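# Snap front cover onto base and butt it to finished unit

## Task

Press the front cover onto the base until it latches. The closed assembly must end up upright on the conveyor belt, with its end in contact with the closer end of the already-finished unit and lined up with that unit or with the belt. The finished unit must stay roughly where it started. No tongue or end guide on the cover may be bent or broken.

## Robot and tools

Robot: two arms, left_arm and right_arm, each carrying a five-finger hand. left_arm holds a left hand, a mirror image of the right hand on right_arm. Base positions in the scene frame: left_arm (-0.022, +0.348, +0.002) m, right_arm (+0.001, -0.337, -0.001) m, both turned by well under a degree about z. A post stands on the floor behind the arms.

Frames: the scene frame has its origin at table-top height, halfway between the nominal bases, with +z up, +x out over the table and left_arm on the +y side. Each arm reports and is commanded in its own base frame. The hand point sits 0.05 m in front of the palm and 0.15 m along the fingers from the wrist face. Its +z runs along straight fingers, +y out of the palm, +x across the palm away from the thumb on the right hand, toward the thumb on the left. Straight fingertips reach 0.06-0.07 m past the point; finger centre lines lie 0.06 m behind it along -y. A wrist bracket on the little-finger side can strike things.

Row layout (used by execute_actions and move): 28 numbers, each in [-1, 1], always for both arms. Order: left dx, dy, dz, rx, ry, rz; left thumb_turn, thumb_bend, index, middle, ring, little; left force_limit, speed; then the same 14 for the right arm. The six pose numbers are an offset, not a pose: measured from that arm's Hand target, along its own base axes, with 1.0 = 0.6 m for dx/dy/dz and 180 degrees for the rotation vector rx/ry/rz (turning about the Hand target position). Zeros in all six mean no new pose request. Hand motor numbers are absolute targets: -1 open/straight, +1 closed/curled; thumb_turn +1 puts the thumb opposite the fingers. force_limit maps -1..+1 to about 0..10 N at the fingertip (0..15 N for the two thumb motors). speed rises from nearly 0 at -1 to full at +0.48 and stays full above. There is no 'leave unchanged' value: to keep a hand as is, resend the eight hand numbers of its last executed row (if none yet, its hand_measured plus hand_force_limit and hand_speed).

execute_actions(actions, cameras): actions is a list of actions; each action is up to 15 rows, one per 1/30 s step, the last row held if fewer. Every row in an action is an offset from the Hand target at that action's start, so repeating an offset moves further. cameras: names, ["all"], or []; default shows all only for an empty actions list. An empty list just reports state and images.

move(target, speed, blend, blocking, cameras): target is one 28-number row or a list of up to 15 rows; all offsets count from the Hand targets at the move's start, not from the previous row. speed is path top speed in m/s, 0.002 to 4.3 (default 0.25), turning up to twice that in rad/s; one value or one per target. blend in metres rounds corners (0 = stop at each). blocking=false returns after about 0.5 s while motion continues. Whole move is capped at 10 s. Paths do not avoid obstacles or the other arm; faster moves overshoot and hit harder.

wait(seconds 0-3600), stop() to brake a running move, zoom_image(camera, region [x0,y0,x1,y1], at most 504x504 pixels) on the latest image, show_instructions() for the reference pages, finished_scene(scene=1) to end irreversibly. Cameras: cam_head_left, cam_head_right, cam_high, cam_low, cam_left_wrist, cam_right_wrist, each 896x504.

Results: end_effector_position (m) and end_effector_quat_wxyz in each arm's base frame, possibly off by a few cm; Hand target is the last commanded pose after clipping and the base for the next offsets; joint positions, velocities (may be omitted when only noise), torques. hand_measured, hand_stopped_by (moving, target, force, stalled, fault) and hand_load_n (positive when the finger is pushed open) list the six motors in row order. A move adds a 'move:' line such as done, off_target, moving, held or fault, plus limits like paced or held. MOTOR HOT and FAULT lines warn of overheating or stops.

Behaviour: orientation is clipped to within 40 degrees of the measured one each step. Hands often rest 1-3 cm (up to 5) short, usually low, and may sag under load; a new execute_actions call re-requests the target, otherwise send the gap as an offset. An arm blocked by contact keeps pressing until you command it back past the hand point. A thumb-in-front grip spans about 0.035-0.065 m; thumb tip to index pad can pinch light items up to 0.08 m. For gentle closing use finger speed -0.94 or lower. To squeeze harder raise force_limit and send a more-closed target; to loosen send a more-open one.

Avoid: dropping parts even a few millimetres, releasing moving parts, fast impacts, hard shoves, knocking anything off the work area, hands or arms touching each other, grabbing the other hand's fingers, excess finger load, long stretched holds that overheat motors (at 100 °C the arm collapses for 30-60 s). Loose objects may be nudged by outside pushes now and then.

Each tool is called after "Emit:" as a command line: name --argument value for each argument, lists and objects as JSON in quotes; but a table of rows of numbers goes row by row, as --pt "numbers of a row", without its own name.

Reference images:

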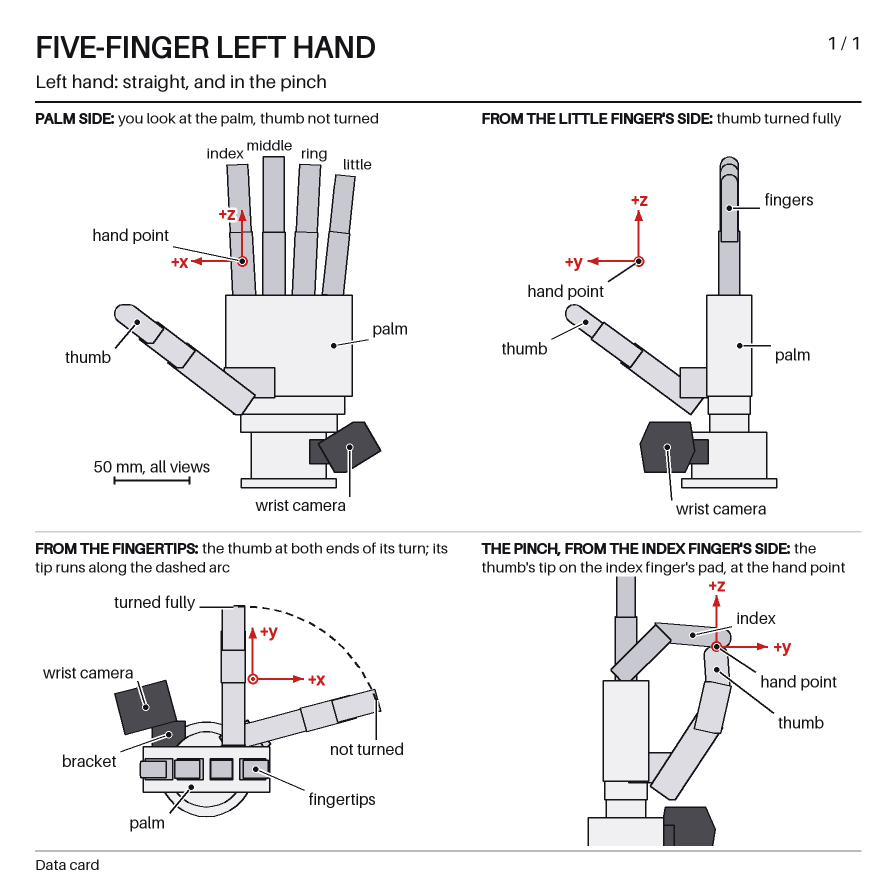

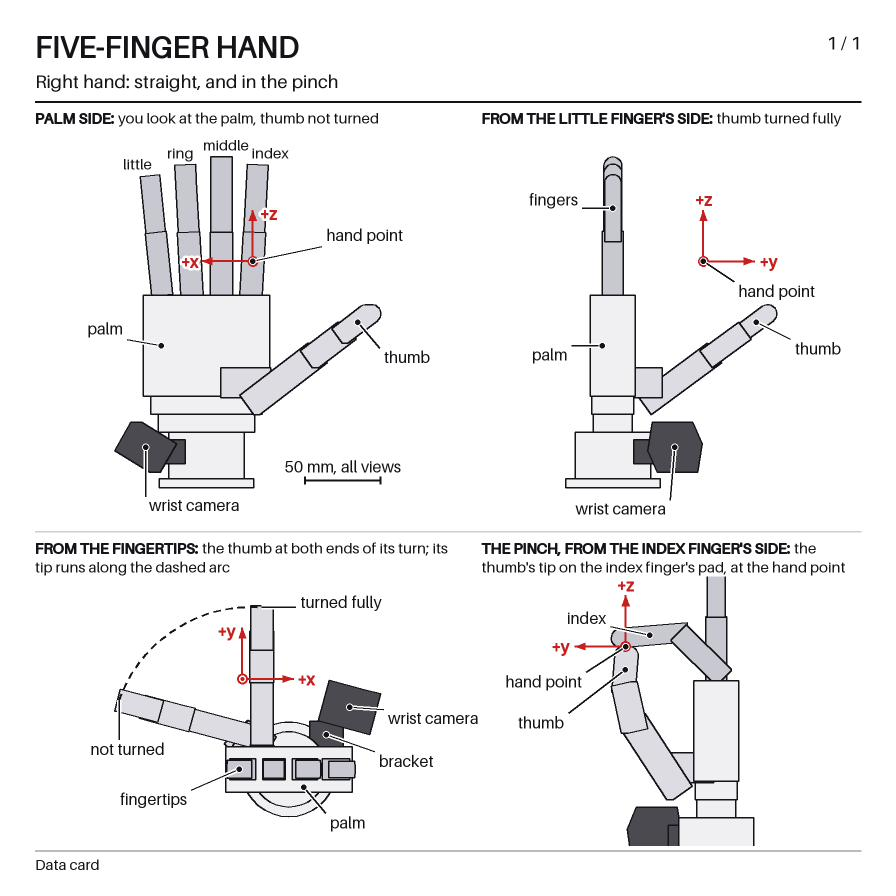

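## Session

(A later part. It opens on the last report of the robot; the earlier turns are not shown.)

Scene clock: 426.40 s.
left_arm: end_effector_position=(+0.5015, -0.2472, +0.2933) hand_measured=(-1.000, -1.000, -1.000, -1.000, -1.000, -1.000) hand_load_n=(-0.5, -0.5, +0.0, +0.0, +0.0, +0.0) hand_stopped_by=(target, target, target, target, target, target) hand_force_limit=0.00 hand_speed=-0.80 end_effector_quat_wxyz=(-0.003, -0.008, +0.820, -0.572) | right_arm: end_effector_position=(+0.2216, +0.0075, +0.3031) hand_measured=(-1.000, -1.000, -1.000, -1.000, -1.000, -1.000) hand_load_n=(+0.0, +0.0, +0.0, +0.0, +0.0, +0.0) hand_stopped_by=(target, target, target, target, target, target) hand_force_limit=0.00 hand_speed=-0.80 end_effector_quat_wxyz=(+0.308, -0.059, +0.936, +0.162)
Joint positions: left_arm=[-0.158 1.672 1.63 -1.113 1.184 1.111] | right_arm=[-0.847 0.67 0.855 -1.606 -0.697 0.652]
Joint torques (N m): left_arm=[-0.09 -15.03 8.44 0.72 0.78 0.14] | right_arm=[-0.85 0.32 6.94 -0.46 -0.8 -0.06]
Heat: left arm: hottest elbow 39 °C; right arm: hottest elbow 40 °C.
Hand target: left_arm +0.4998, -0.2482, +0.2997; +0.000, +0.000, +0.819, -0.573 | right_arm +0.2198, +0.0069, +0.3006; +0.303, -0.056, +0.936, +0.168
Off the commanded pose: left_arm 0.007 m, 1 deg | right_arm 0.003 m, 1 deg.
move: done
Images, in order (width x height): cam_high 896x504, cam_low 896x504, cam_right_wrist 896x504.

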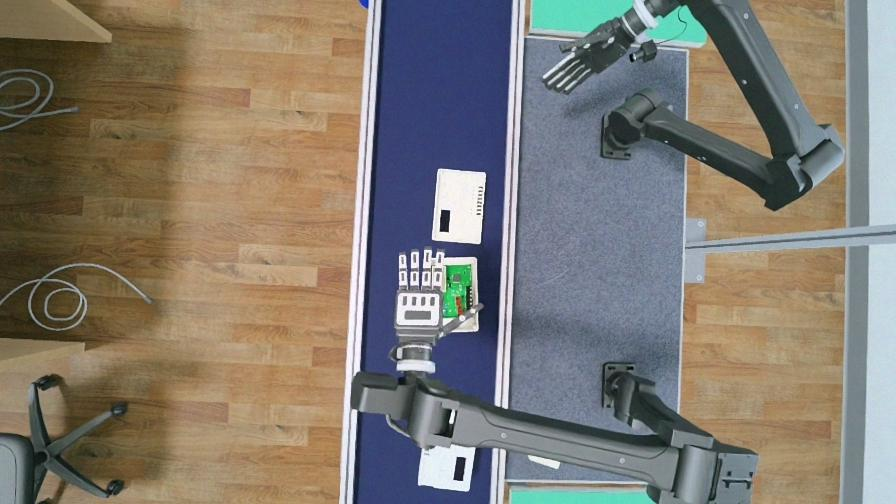

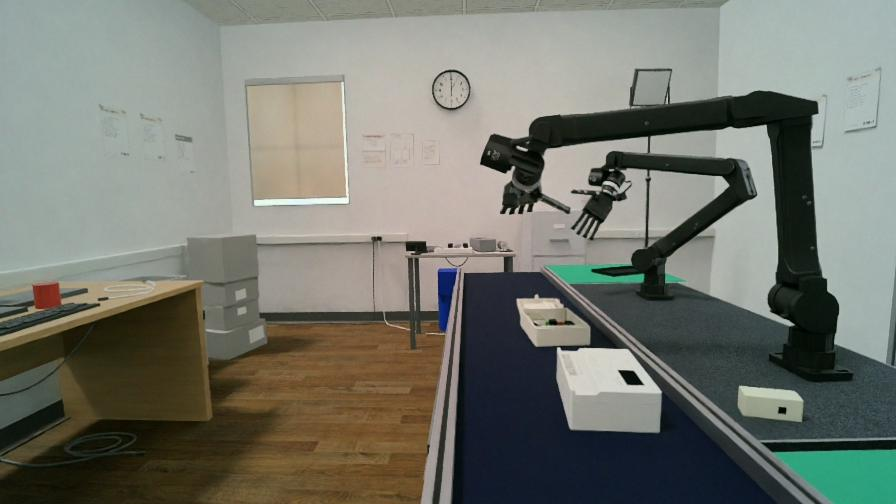

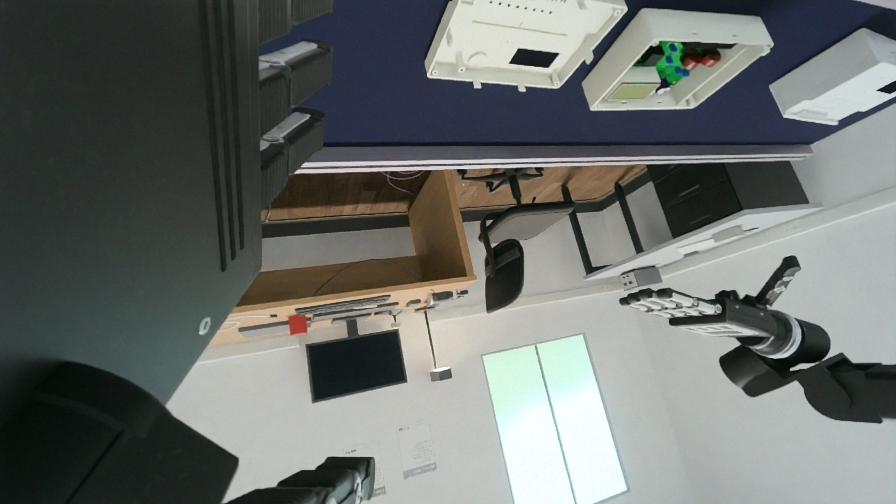

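Emit:
move --target '[-0.163,-0.575,-0.25,0,0,-0.02, 1,-0.3,-0.3,-0.3,-1,-1,-0.4,-0.3, 0,0,0,0,0.139,0,-1,-1,-1,-1,-1,-1,0,-0.8]' --cameras '["cam_right_wrist","cam_high","cam_head_left"]'

Scene clock: 444.03 s.
left_arm: end_effector_position=(+0.3843, -0.5811, +0.1218) hand_measured=(+1.000, -0.300, -0.300, -0.300, -1.000, -1.000) hand_load_n=(+0.0, +0.0, +0.0, +0.0, +0.0, +0.0) hand_stopped_by=(target, target, target, target, target, target) hand_force_limit=-0.40 hand_speed=-0.30 end_effector_quat_wxyz=(-0.038, +0.021, +0.832, -0.554) | right_arm: end_effector_position=(+0.2178, +0.0077, +0.2827) hand_measured=(-1.000, -1.000, -1.000, -1.000, -1.000, -1.000) hand_load_n=(+0.0, +0.0, +0.0, +0.0, +0.0, +0.0) hand_stopped_by=(target, target, target, target, target, target) hand_force_limit=0.00 hand_speed=-0.80 end_effector_quat_wxyz=(+0.153, -0.015, +0.979, +0.136)
Joint positions: left_arm=[-0.78 1.897 1.417 -0.101 0.795 0.394] | right_arm=[-0.644 0.743 0.934 -1.682 -0.404 0.912]
Joint torques (N m): left_arm=[0.26 -17.38 10.69 2.63 0.16 -0.17] | right_arm=[1.26 -0.91 10.41 -0.58 -0.34 0.17]
Heat: left arm: hottest elbow 39 °C; right arm: hottest elbow 38 °C.
Hand target: left_arm +0.4024, -0.5931, +0.1497; -0.018, +0.025, +0.819, -0.573 | right_arm +0.2199, +0.0068, +0.3007; +0.094, -0.018, +0.980, +0.176
Off the commanded pose: left_arm 0.035 m, 4 deg | right_arm 0.018 m, 8 deg.
joint sent to its limit (right arm) — joint 4 (wrist pitch), lower limit. The joint targets are off in orientation, not in position.
move: off_target (left_arm, right_arm)
Images, in order (width x height): cam_head_left 896x504, cam_high 896x504, cam_right_wrist 896x504.

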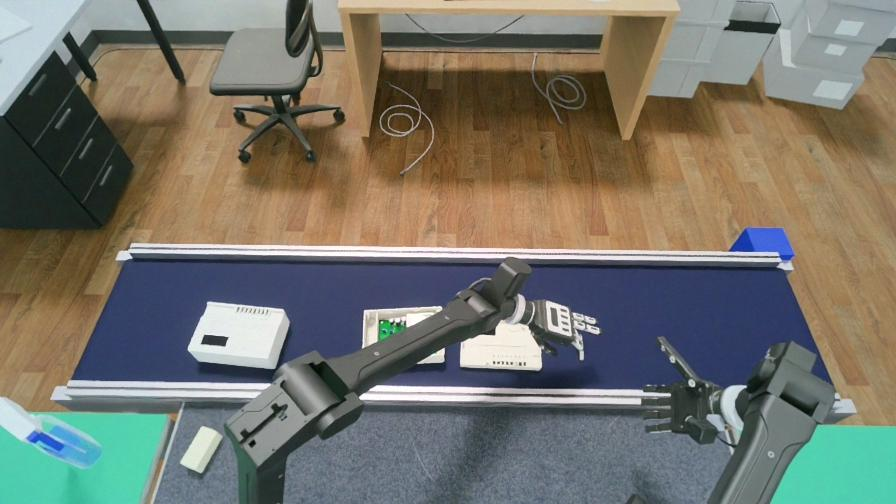

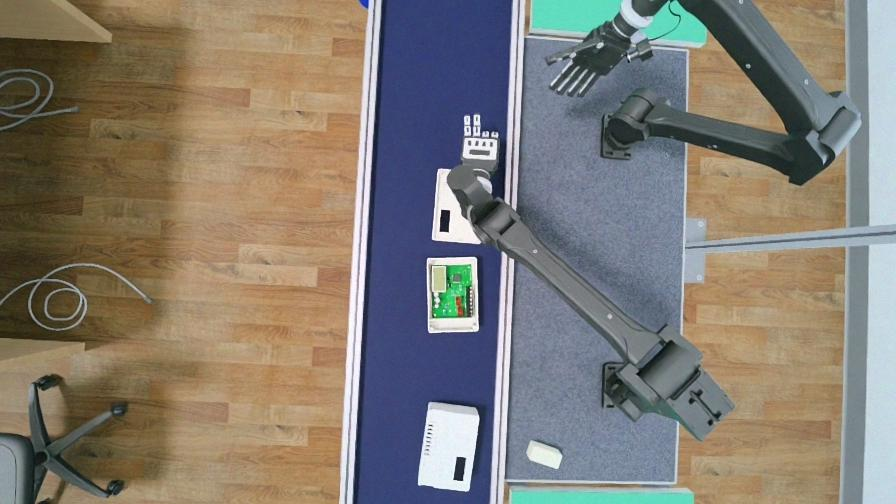

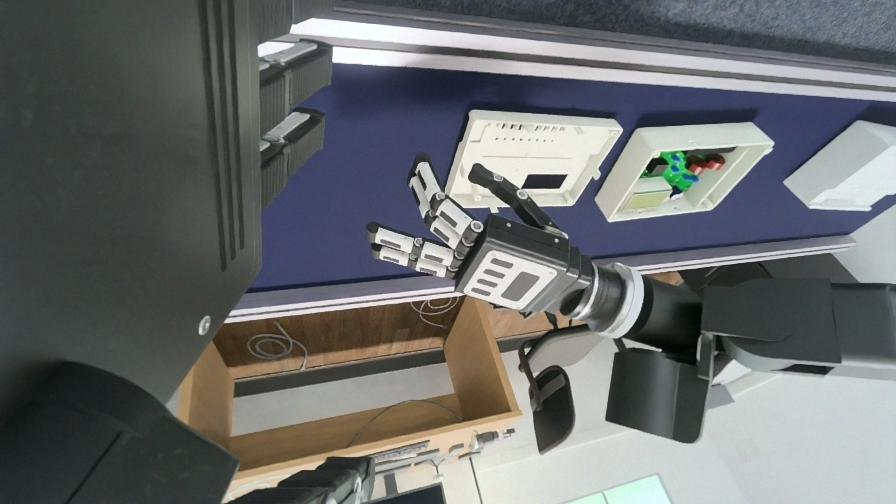

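Emit:
zoom_image --camera "cam_high" --region '[400, 90, 560, 250]'

Emit:
zoom_image --camera "cam_right_wrist" --region '[350, 90, 650, 310]'

Scaled by 3.150 from the camera's image (finer frame: 1280x720).

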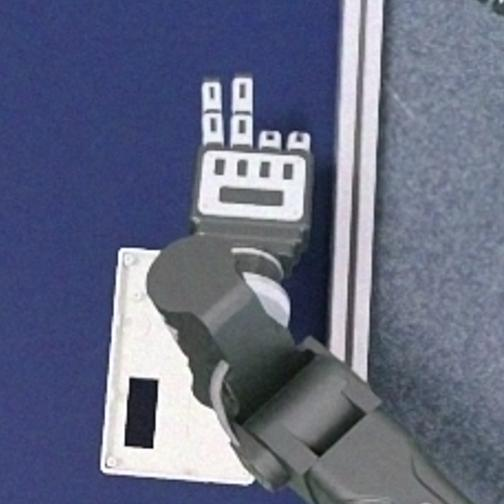

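Scaled by 1.680 from the camera's image (finer frame: 1280x720).

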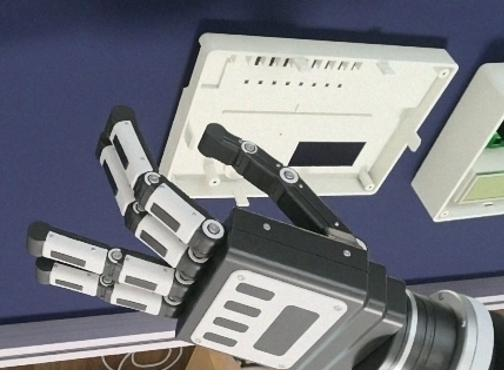

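Emit:
move --target '[0.02,0,-0.09,0,0,0, 1,-0.3,-0.3,-0.3,-1,-1,-0.4,-0.3, 0,0,0,0,0,0,-1,-1,-1,-1,-1,-1,0,-0.8]' --cameras '["cam_right_wrist","cam_high","cam_low"]'

Emit:
zoom_image --camera "cam_high" --region '[400, 90, 560, 250]'

Emit:
zoom_image --camera "cam_right_wrist" --region '[350, 90, 650, 310]'

Emit:
zoom_image --camera "cam_low" --region '[450, 150, 650, 350]'

Scene clock: 462.70 s.
left_arm: end_effector_position=(+0.4013, -0.5858, +0.0751) hand_measured=(+1.000, -0.300, -0.300, -0.300, -1.000, -1.000) hand_load_n=(+0.0, +0.0, +0.0, +0.0, +0.0, +0.0) hand_stopped_by=(target, target, target, target, target, target) hand_force_limit=-0.40 hand_speed=-0.30 end_effector_quat_wxyz=(-0.033, +0.018, +0.829, -0.557) | right_arm: end_effector_position=(+0.2179, +0.0077, +0.2828) hand_measured=(-1.000, -1.000, -1.000, -1.000, -1.000, -1.000) hand_load_n=(+0.0, +0.0, +0.0, +0.0, +0.0, +0.0) hand_stopped_by=(target, target, target, target, target, target) hand_force_limit=0.00 hand_speed=-0.80 end_effector_quat_wxyz=(+0.153, -0.014, +0.979, +0.136)
Joint positions: left_arm=[-0.767 1.988 1.417 0 0.8 0.394] | right_arm=[-0.644 0.743 0.934 -1.682 -0.404 0.913]
Joint torques (N m): left_arm=[0.44 -18.49 9.02 2.66 0.37 -0.04] | right_arm=[1.26 -0.91 10.41 -0.57 -0.34 0.17]
Heat: left arm: hottest elbow 40 °C; right arm: hottest elbow 39 °C.
Hand target: left_arm +0.4144, -0.5931, +0.0959; -0.017, +0.025, +0.819, -0.573 | right_arm +0.2199, +0.0068, +0.3007; +0.094, -0.018, +0.980, +0.176
Off the commanded pose: left_arm 0.025 m, 3 deg | right_arm 0.018 m, 8 deg.
joint sent to its limit (right arm) — joint 4 (wrist pitch), lower limit. The joint targets are off in orientation, not in position.
move: off_target (left_arm)
Images, in order (width x height): cam_high 896x504, cam_low 896x504, cam_right_wrist 896x504.

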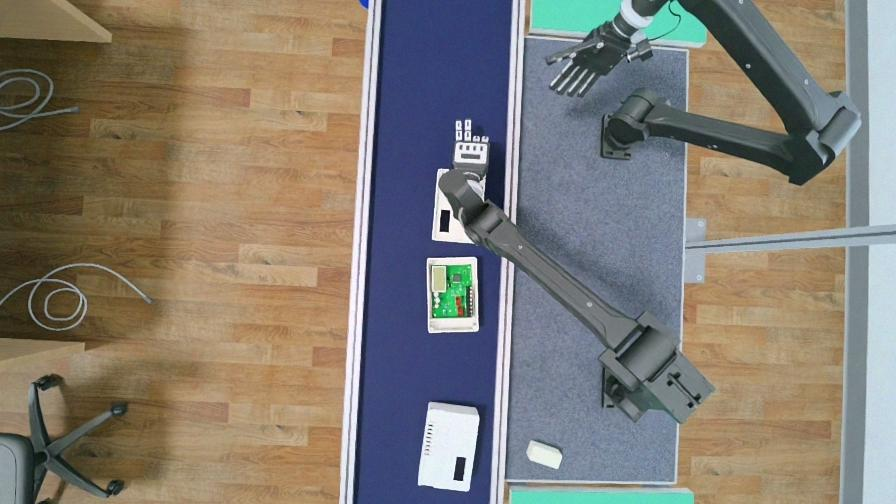

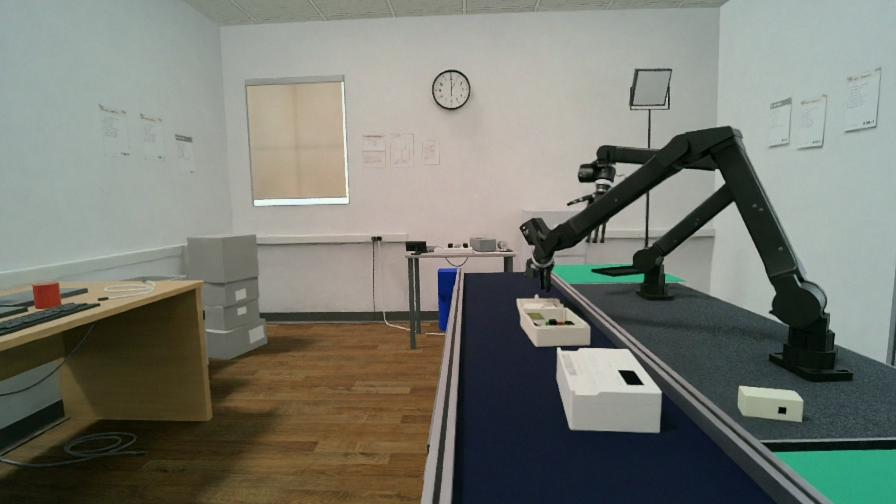

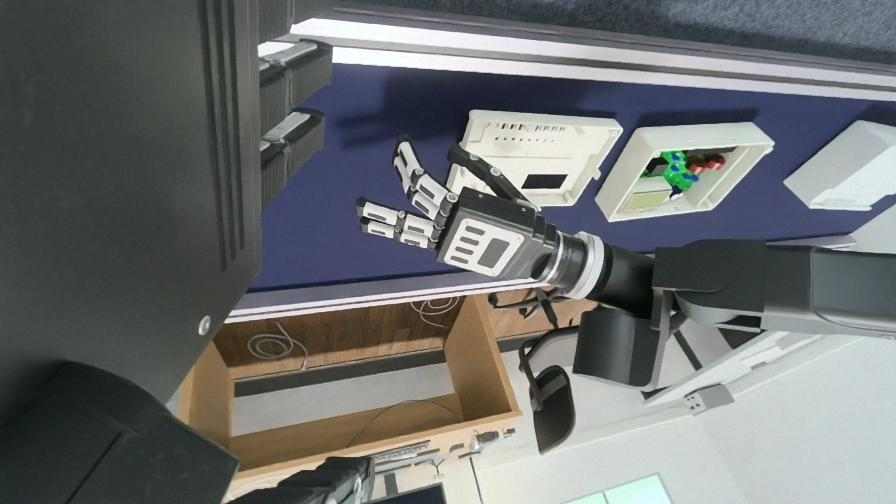

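Scaled by 3.150 from the camera's image (finer frame: 1280x720).

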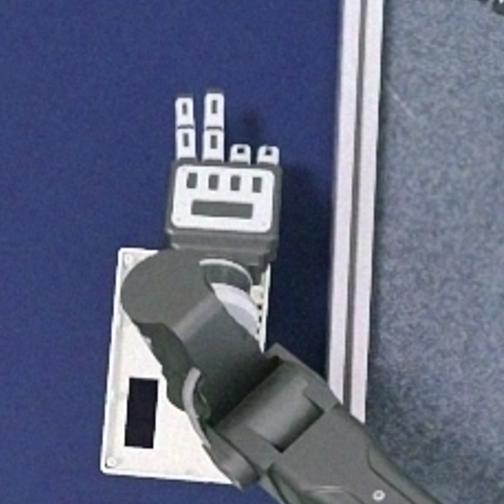

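Scaled by 1.680 from the camera's image (finer frame: 1280x720).

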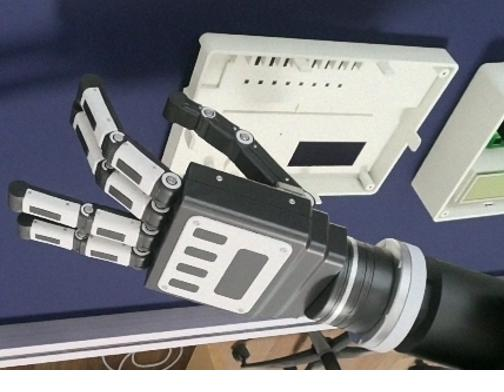

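Scaled by 2.520 from the camera's image (finer frame: 1280x720).

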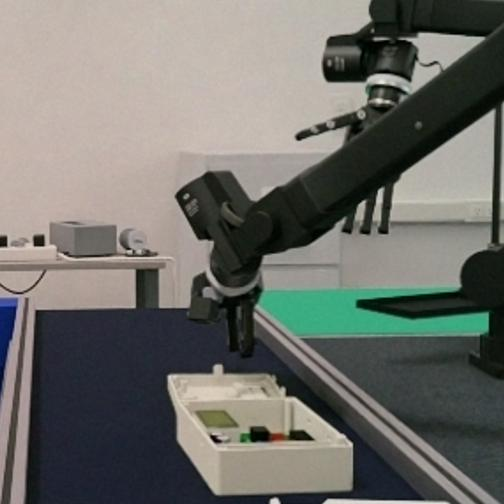

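Emit:
execute_actions --actions '[]'

Scene clock: 475.10 s.
left_arm: end_effector_position=(+0.4013, -0.5858, +0.0751) hand_measured=(+1.000, -0.300, -0.300, -0.300, -1.000, -1.000) hand_load_n=(+0.0, +0.0, +0.0, +0.0, +0.0, +0.0) hand_stopped_by=(target, target, target, target, target, target) hand_force_limit=-0.40 hand_speed=-0.30 end_effector_quat_wxyz=(-0.033, +0.018, +0.829, -0.557) | right_arm: end_effector_position=(+0.2179, +0.0077, +0.2828) hand_measured=(-1.000, -1.000, -1.000, -1.000, -1.000, -1.000) hand_load_n=(+0.0, +0.0, +0.0, +0.0, +0.0, +0.0) hand_stopped_by=(target, target, target, target, target, target) hand_force_limit=0.00 hand_speed=-0.80 end_effector_quat_wxyz=(+0.153, -0.014, +0.979, +0.136)
Joint positions: left_arm=[-0.767 1.988 1.417 0 0.8 0.394] | right_arm=[-0.644 0.743 0.934 -1.682 -0.404 0.913]
Joint velocities: within noise
Joint torques (N m): left_arm=[0.38 -18.2 9.06 2.56 0.4 -0.08] | right_arm=[1.26 -0.91 10.4 -0.58 -0.34 0.17]
Heat: left arm: hottest elbow 40 °C; right arm: hottest elbow 39 °C.
Hand target: left_arm +0.4144, -0.5931, +0.0959; -0.017, +0.025, +0.819, -0.573 | right_arm +0.2199, +0.0068, +0.3007; +0.094, -0.018, +0.980, +0.176
Off the commanded pose: left_arm 0.025 m, 3 deg | right_arm 0.018 m, 8 deg.

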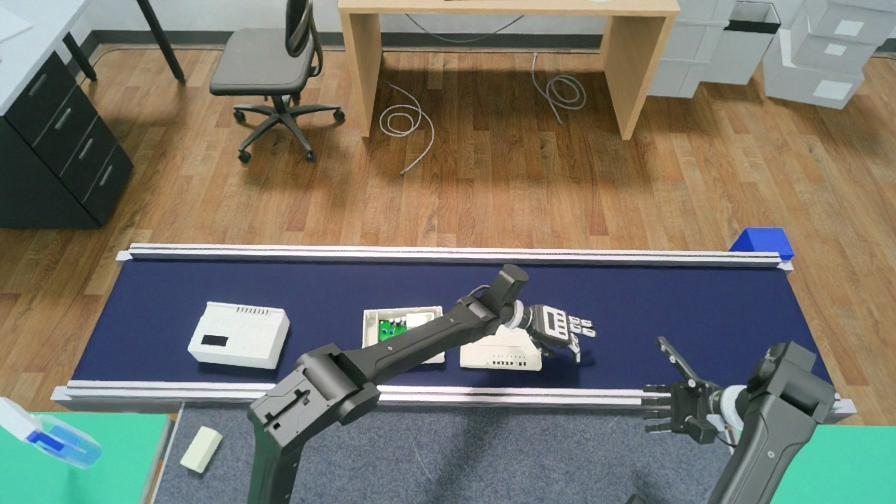

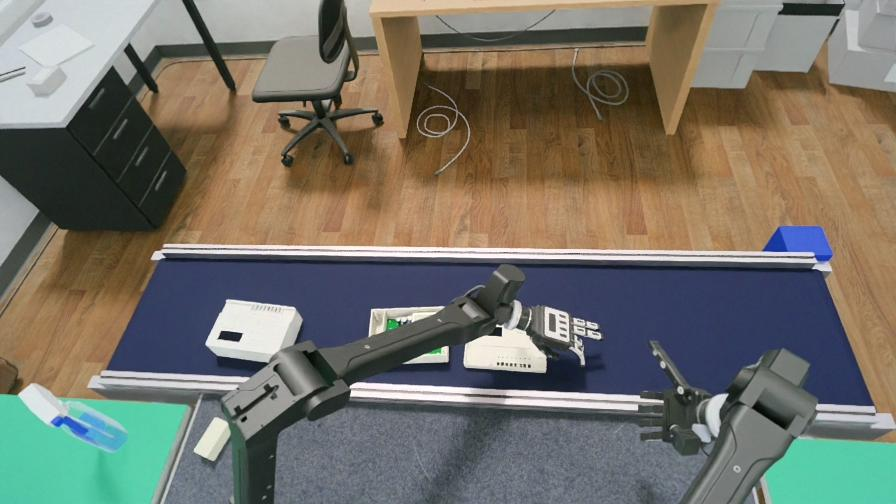

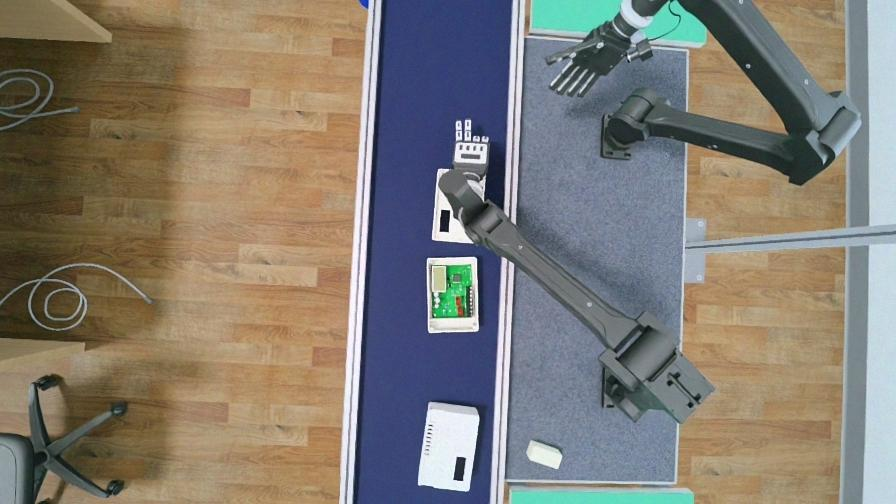

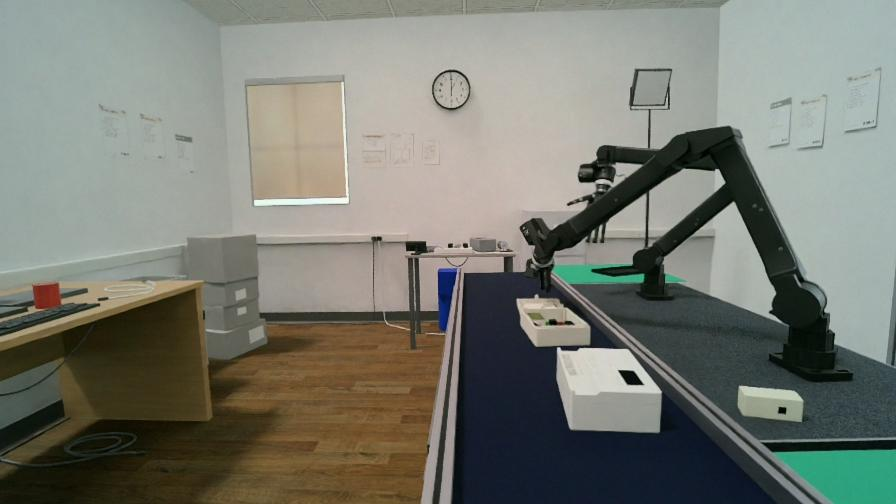

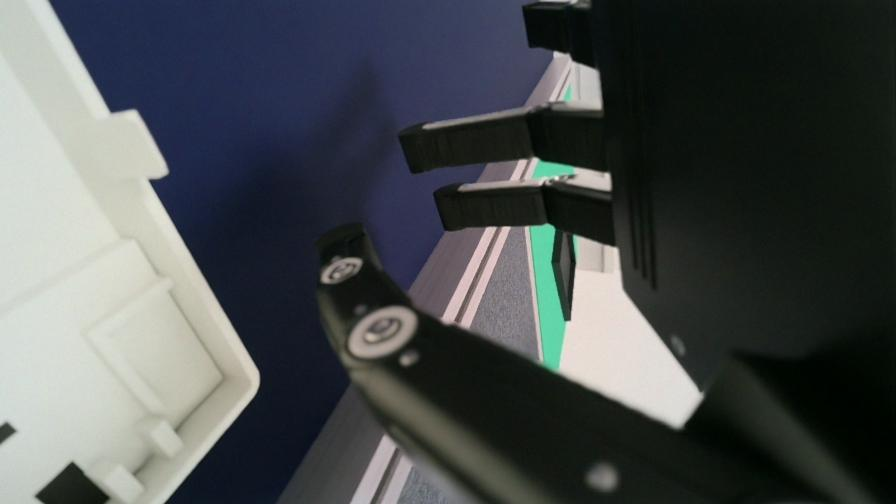

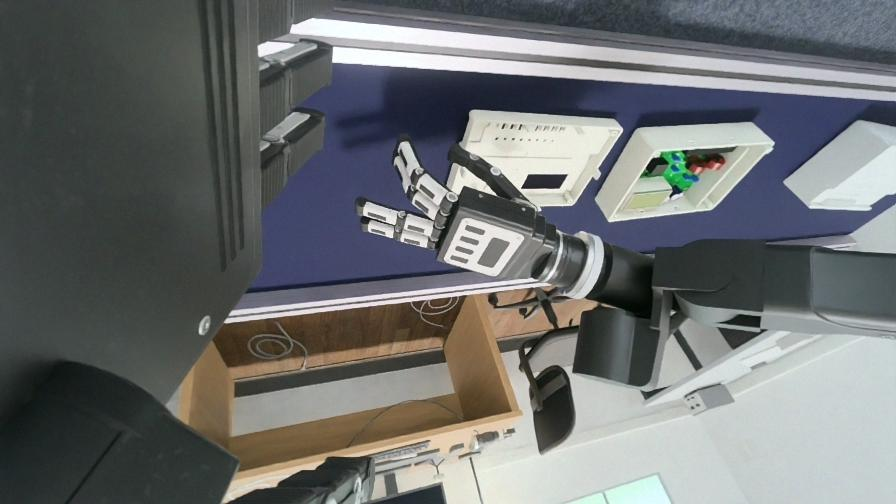

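Emit:
zoom_image --camera "cam_right_wrist" --region '[420, 80, 900, 250]'

Emit:
zoom_image --camera "cam_high" --region '[400, 100, 520, 350]'

Emit:
zoom_image --camera "cam_head_left" --region '[340, 230, 620, 400]'

Invalid region (420, 80, 900, 250): it reaches outside that camera's 896x504 image.

Scaled by 2.016 from the camera's image (finer frame: 1280x720).

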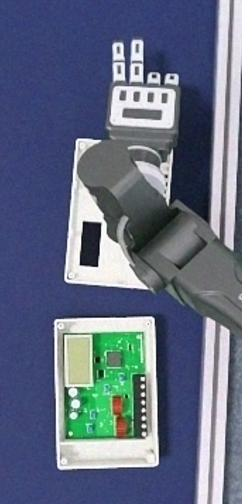

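Scaled by 1.800 from the camera's image (finer frame: 1280x720).

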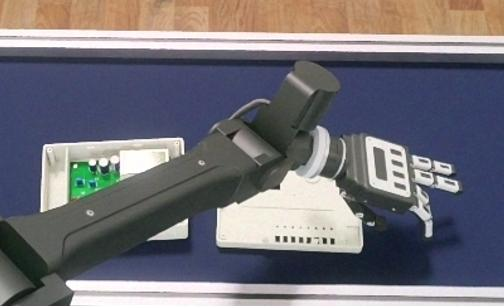

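Emit:
zoom_image --camera "cam_right_wrist" --region '[440, 90, 660, 215]'

Emit:
zoom_image --camera "cam_right_wrist" --region '[580, 100, 895, 240]'

Scaled by 2.291 from the camera's image (finer frame: 1280x720).

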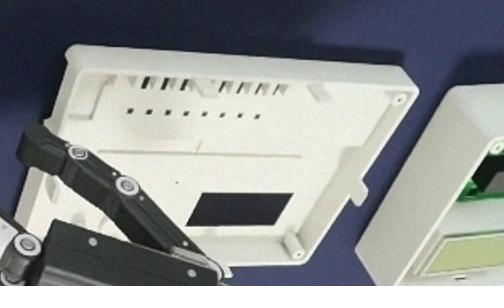

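Scaled by 1.600 from the camera's image (finer frame: 1280x720).

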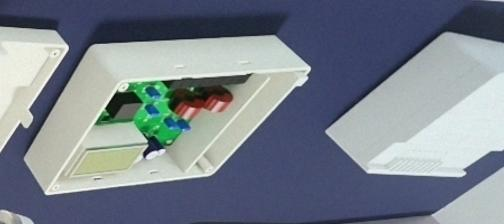

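Emit:
move --pt "0 0 0.15 0 0 0 1 -0.3 -0.3 -0.3 -1 -1 -0.4 -0.3 0 0 0 0 0 0 -1 -1 -1 -1 -1 -1 0 -0.8" --pt "0.13 -0.1 0.4 0.5 0 0 1 -0.3 -0.3 -0.3 -1 -1 -0.4 -0.3 0 0 0 0 0 0 -1 -1 -1 -1 -1 -1 0 -0.8" --blend 0.03 --cameras '["cam_high","cam_right_wrist","cam_head_left"]'

Scene clock: 611.53 s.
left_arm: end_effector_position=(+0.4922, -0.6447, +0.2988) hand_measured=(+1.000, -0.300, -0.300, -0.300, -1.000, -1.000) hand_load_n=(+0.0, +0.0, +0.0, +0.0, +0.0, +0.0) hand_stopped_by=(target, target, target, target, target, target) hand_force_limit=-0.40 hand_speed=-0.30 end_effector_quat_wxyz=(+0.320, +0.088, +0.919, -0.212) | right_arm: end_effector_position=(+0.2179, +0.0077, +0.2828) hand_measured=(-1.000, -1.000, -1.000, -1.000, -1.000, -1.000) hand_load_n=(+0.0, +0.0, +0.0, +0.0, +0.0, +0.0) hand_stopped_by=(target, target, target, target, target, target) hand_force_limit=0.00 hand_speed=-0.80 end_effector_quat_wxyz=(+0.153, -0.014, +0.979, +0.136)
Joint positions: left_arm=[-1.002 2.377 2.884 -1.317 -0.225 0.851] | right_arm=[-0.644 0.743 0.934 -1.682 -0.404 0.913]
Joint torques (N m): left_arm=[-1.14 -23.82 10.77 2.62 -0.33 0.2] | right_arm=[1.26 -0.91 10.41 -0.58 -0.34 0.17]
Heat: left arm: hottest elbow 39 °C; right arm: hottest elbow 40 °C.
Hand target: left_arm +0.4921, -0.6533, +0.3358; +0.096, +0.035, +0.994, +0.038 | right_arm +0.2199, +0.0068, +0.3007; +0.094, -0.018, +0.980, +0.176
Off the commanded pose: left_arm 0.038 m, 62 deg; orientation clipped | right_arm 0.018 m, 8 deg.
elbow stopped short (left arm): the move would have taken joint 3 (elbow) straighter than the controller allows.
joint sent to its limit (right arm) — joint 4 (wrist pitch), lower limit. The joint targets are off in orientation, not in position.
move: off_target (left_arm); limits=paced
Images, in order (width x height): cam_head_left 896x504, cam_high 896x504, cam_right_wrist 896x504.

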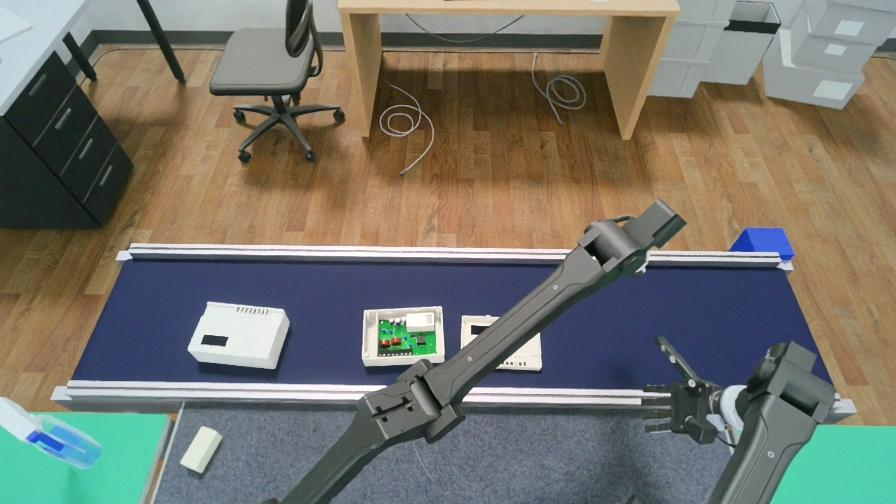

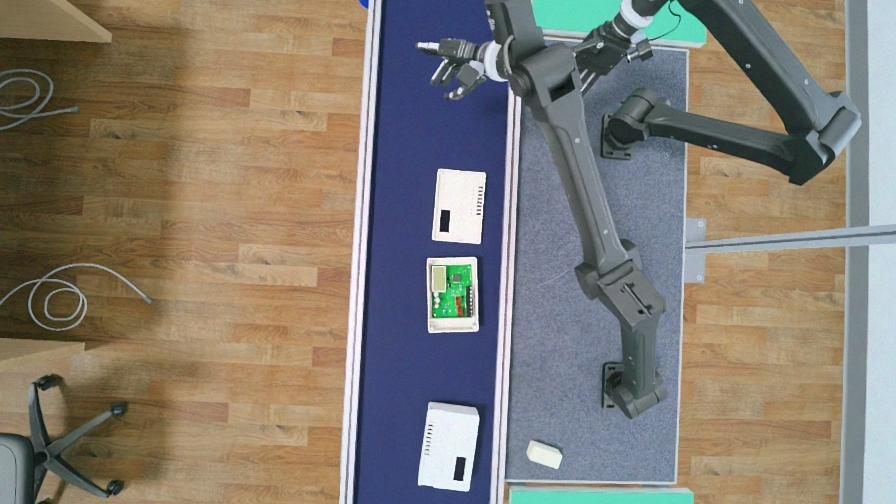

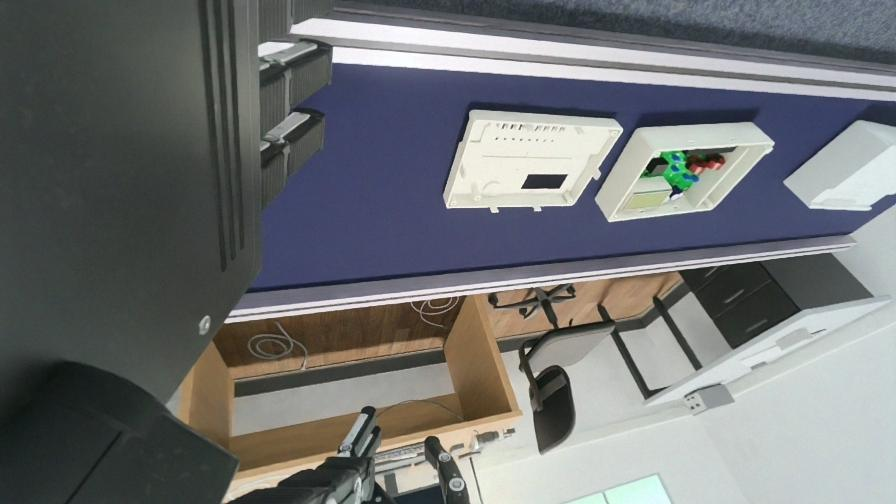

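Emit:
zoom_image --camera "cam_high" --region '[400, 150, 510, 260]'

Emit:
zoom_image --camera "cam_high" --region '[400, 245, 510, 355]'

Emit:
zoom_image --camera "cam_high" --region '[400, 390, 510, 500]'

Scaled by 4.582 from the camera's image (finer frame: 1280x720).

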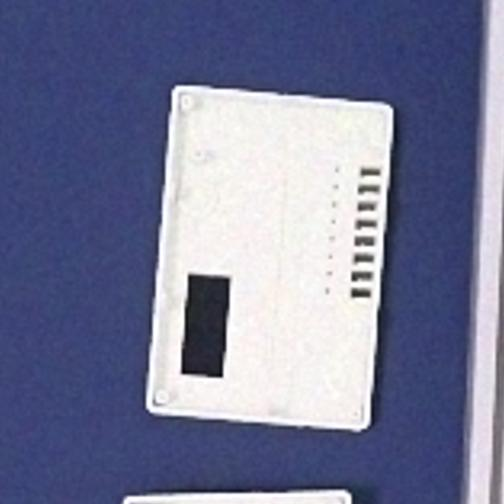

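Scaled by 4.582 from the camera's image (finer frame: 1280x720).

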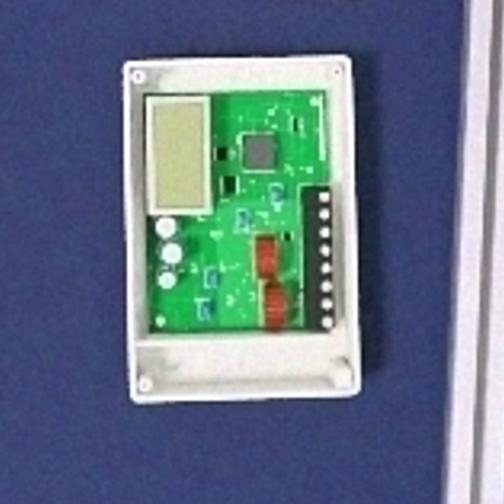

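Scaled by 4.582 from the camera's image (finer frame: 1280x720).

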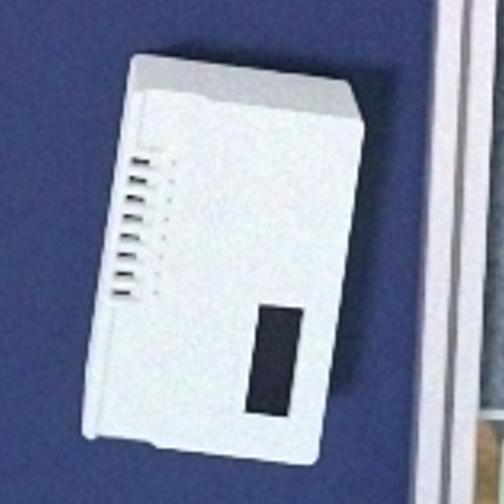

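Emit:
wait --seconds 0.1 --cameras '["cam_low","cam_left_wrist","cam_head_right"]'

Scene clock: 649.27 s.
left_arm: end_effector_position=(+0.4922, -0.6447, +0.2989) hand_measured=(+1.000, -0.300, -0.300, -0.300, -1.000, -1.000) hand_load_n=(+0.0, +0.0, +0.0, -0.5, +0.0, +0.0) hand_stopped_by=(target, target, target, target, target, target) hand_force_limit=-0.40 hand_speed=-0.30 end_effector_quat_wxyz=(+0.320, +0.089, +0.919, -0.212) | right_arm: end_effector_position=(+0.2179, +0.0077, +0.2828) hand_measured=(-1.000, -1.000, -1.000, -1.000, -1.000, -1.000) hand_load_n=(+0.0, +0.0, +0.0, +0.0, +0.0, +0.0) hand_stopped_by=(target, target, target, target, target, target) hand_force_limit=0.00 hand_speed=-0.80 end_effector_quat_wxyz=(+0.153, -0.014, +0.979, +0.136)
Joint positions: left_arm=[-1.002 2.377 2.884 -1.317 -0.225 0.852] | right_arm=[-0.644 0.743 0.934 -1.682 -0.404 0.913]
Joint torques (N m): left_arm=[-1.03 -23.77 10.66 2.5 -0.34 0.18] | right_arm=[1.32 -0.85 10.41 -0.58 -0.34 0.17]
Heat: left arm: hottest elbow 41 °C; right arm: hottest elbow 40 °C.
Hand target: left_arm +0.4921, -0.6533, +0.3358; +0.096, +0.035, +0.994, +0.038 | right_arm +0.2199, +0.0068, +0.3007; +0.094, -0.018, +0.980, +0.176
Off the commanded pose: left_arm 0.038 m, 62 deg; orientation clipped | right_arm 0.018 m, 8 deg.
wait: 0.10 s; at rest from the start
Images, in order (width x height): cam_head_right 896x504, cam_low 896x504, cam_left_wrist 896x504.

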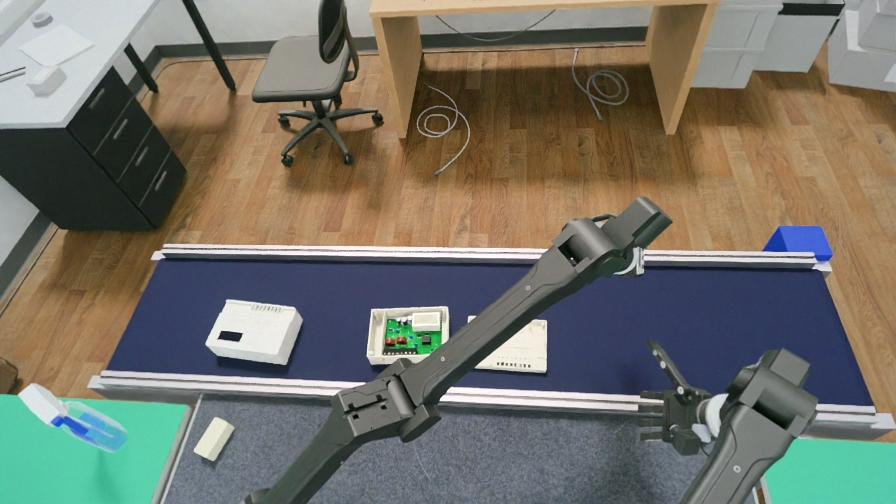

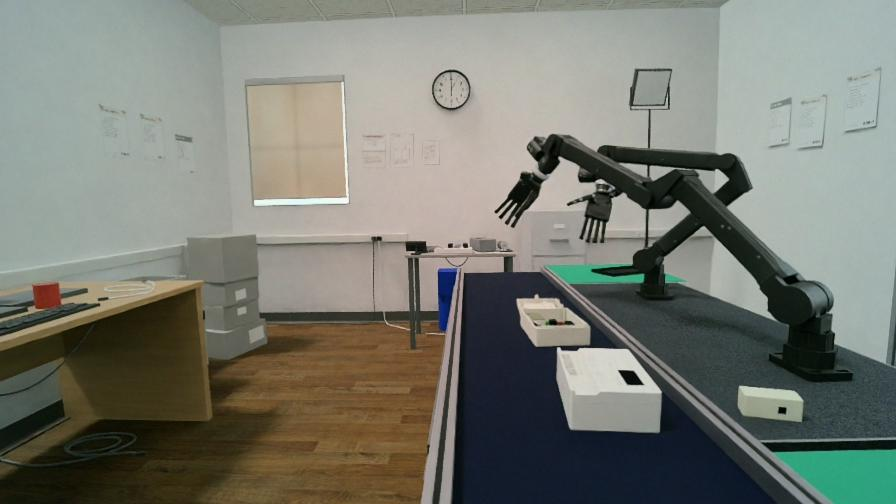

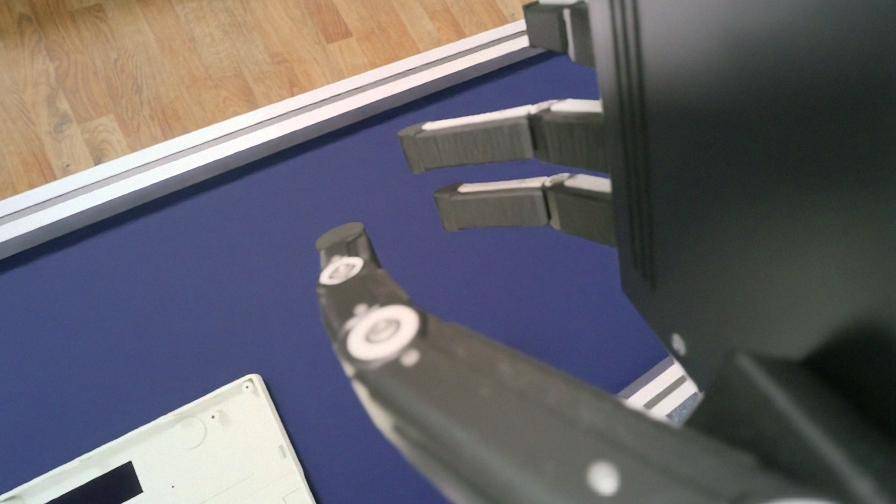

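Emit:
wait --seconds 0.1 --cameras '["cam_right_wrist"]'

Emit:
zoom_image --camera "cam_right_wrist" --region '[435, 100, 635, 220]'

Scene clock: 680.33 s.
left_arm: end_effector_position=(+0.4922, -0.6447, +0.2989) hand_measured=(+1.000, -0.300, -0.300, -0.300, -1.000, -1.000) hand_load_n=(+0.0, +0.0, +0.0, +0.0, +0.0, +0.0) hand_stopped_by=(target, target, target, target, target, target) hand_force_limit=-0.40 hand_speed=-0.30 end_effector_quat_wxyz=(+0.320, +0.089, +0.919, -0.212) | right_arm: end_effector_position=(+0.2179, +0.0077, +0.2828) hand_measured=(-1.000, -1.000, -1.000, -1.000, -1.000, -1.000) hand_load_n=(+0.0, +0.0, +0.0, +0.0, +0.0, +0.0) hand_stopped_by=(target, target, target, target, target, target) hand_force_limit=0.00 hand_speed=-0.80 end_effector_quat_wxyz=(+0.153, -0.014, +0.979, +0.136)
Joint positions: left_arm=[-1.002 2.377 2.884 -1.317 -0.225 0.852] | right_arm=[-0.644 0.743 0.934 -1.682 -0.404 0.913]
Joint torques (N m): left_arm=[-1.55 -23.71 10.84 2.48 -0.32 0.19] | right_arm=[1.32 -0.91 10.43 -0.58 -0.34 0.17]
Heat: left arm: hottest elbow 41 °C; right arm: hottest elbow 41 °C.
Hand target: left_arm +0.4921, -0.6533, +0.3358; +0.096, +0.035, +0.994, +0.038 | right_arm +0.2199, +0.0068, +0.3007; +0.094, -0.018, +0.980, +0.176
Off the commanded pose: left_arm 0.038 m, 62 deg; orientation clipped | right_arm 0.018 m, 8 deg.
wait: 0.10 s; at rest from the start

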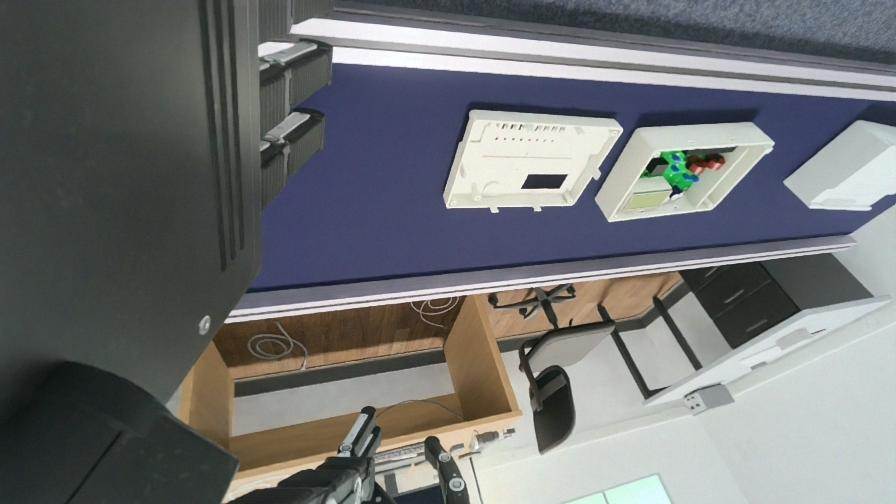

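Scaled by 2.520 from the camera's image (finer frame: 1280x720).

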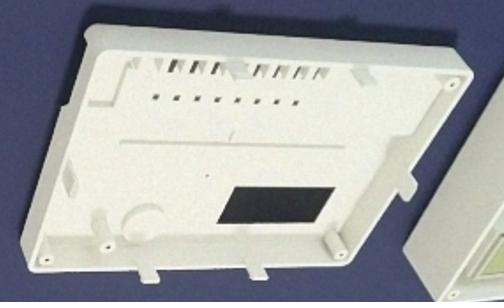

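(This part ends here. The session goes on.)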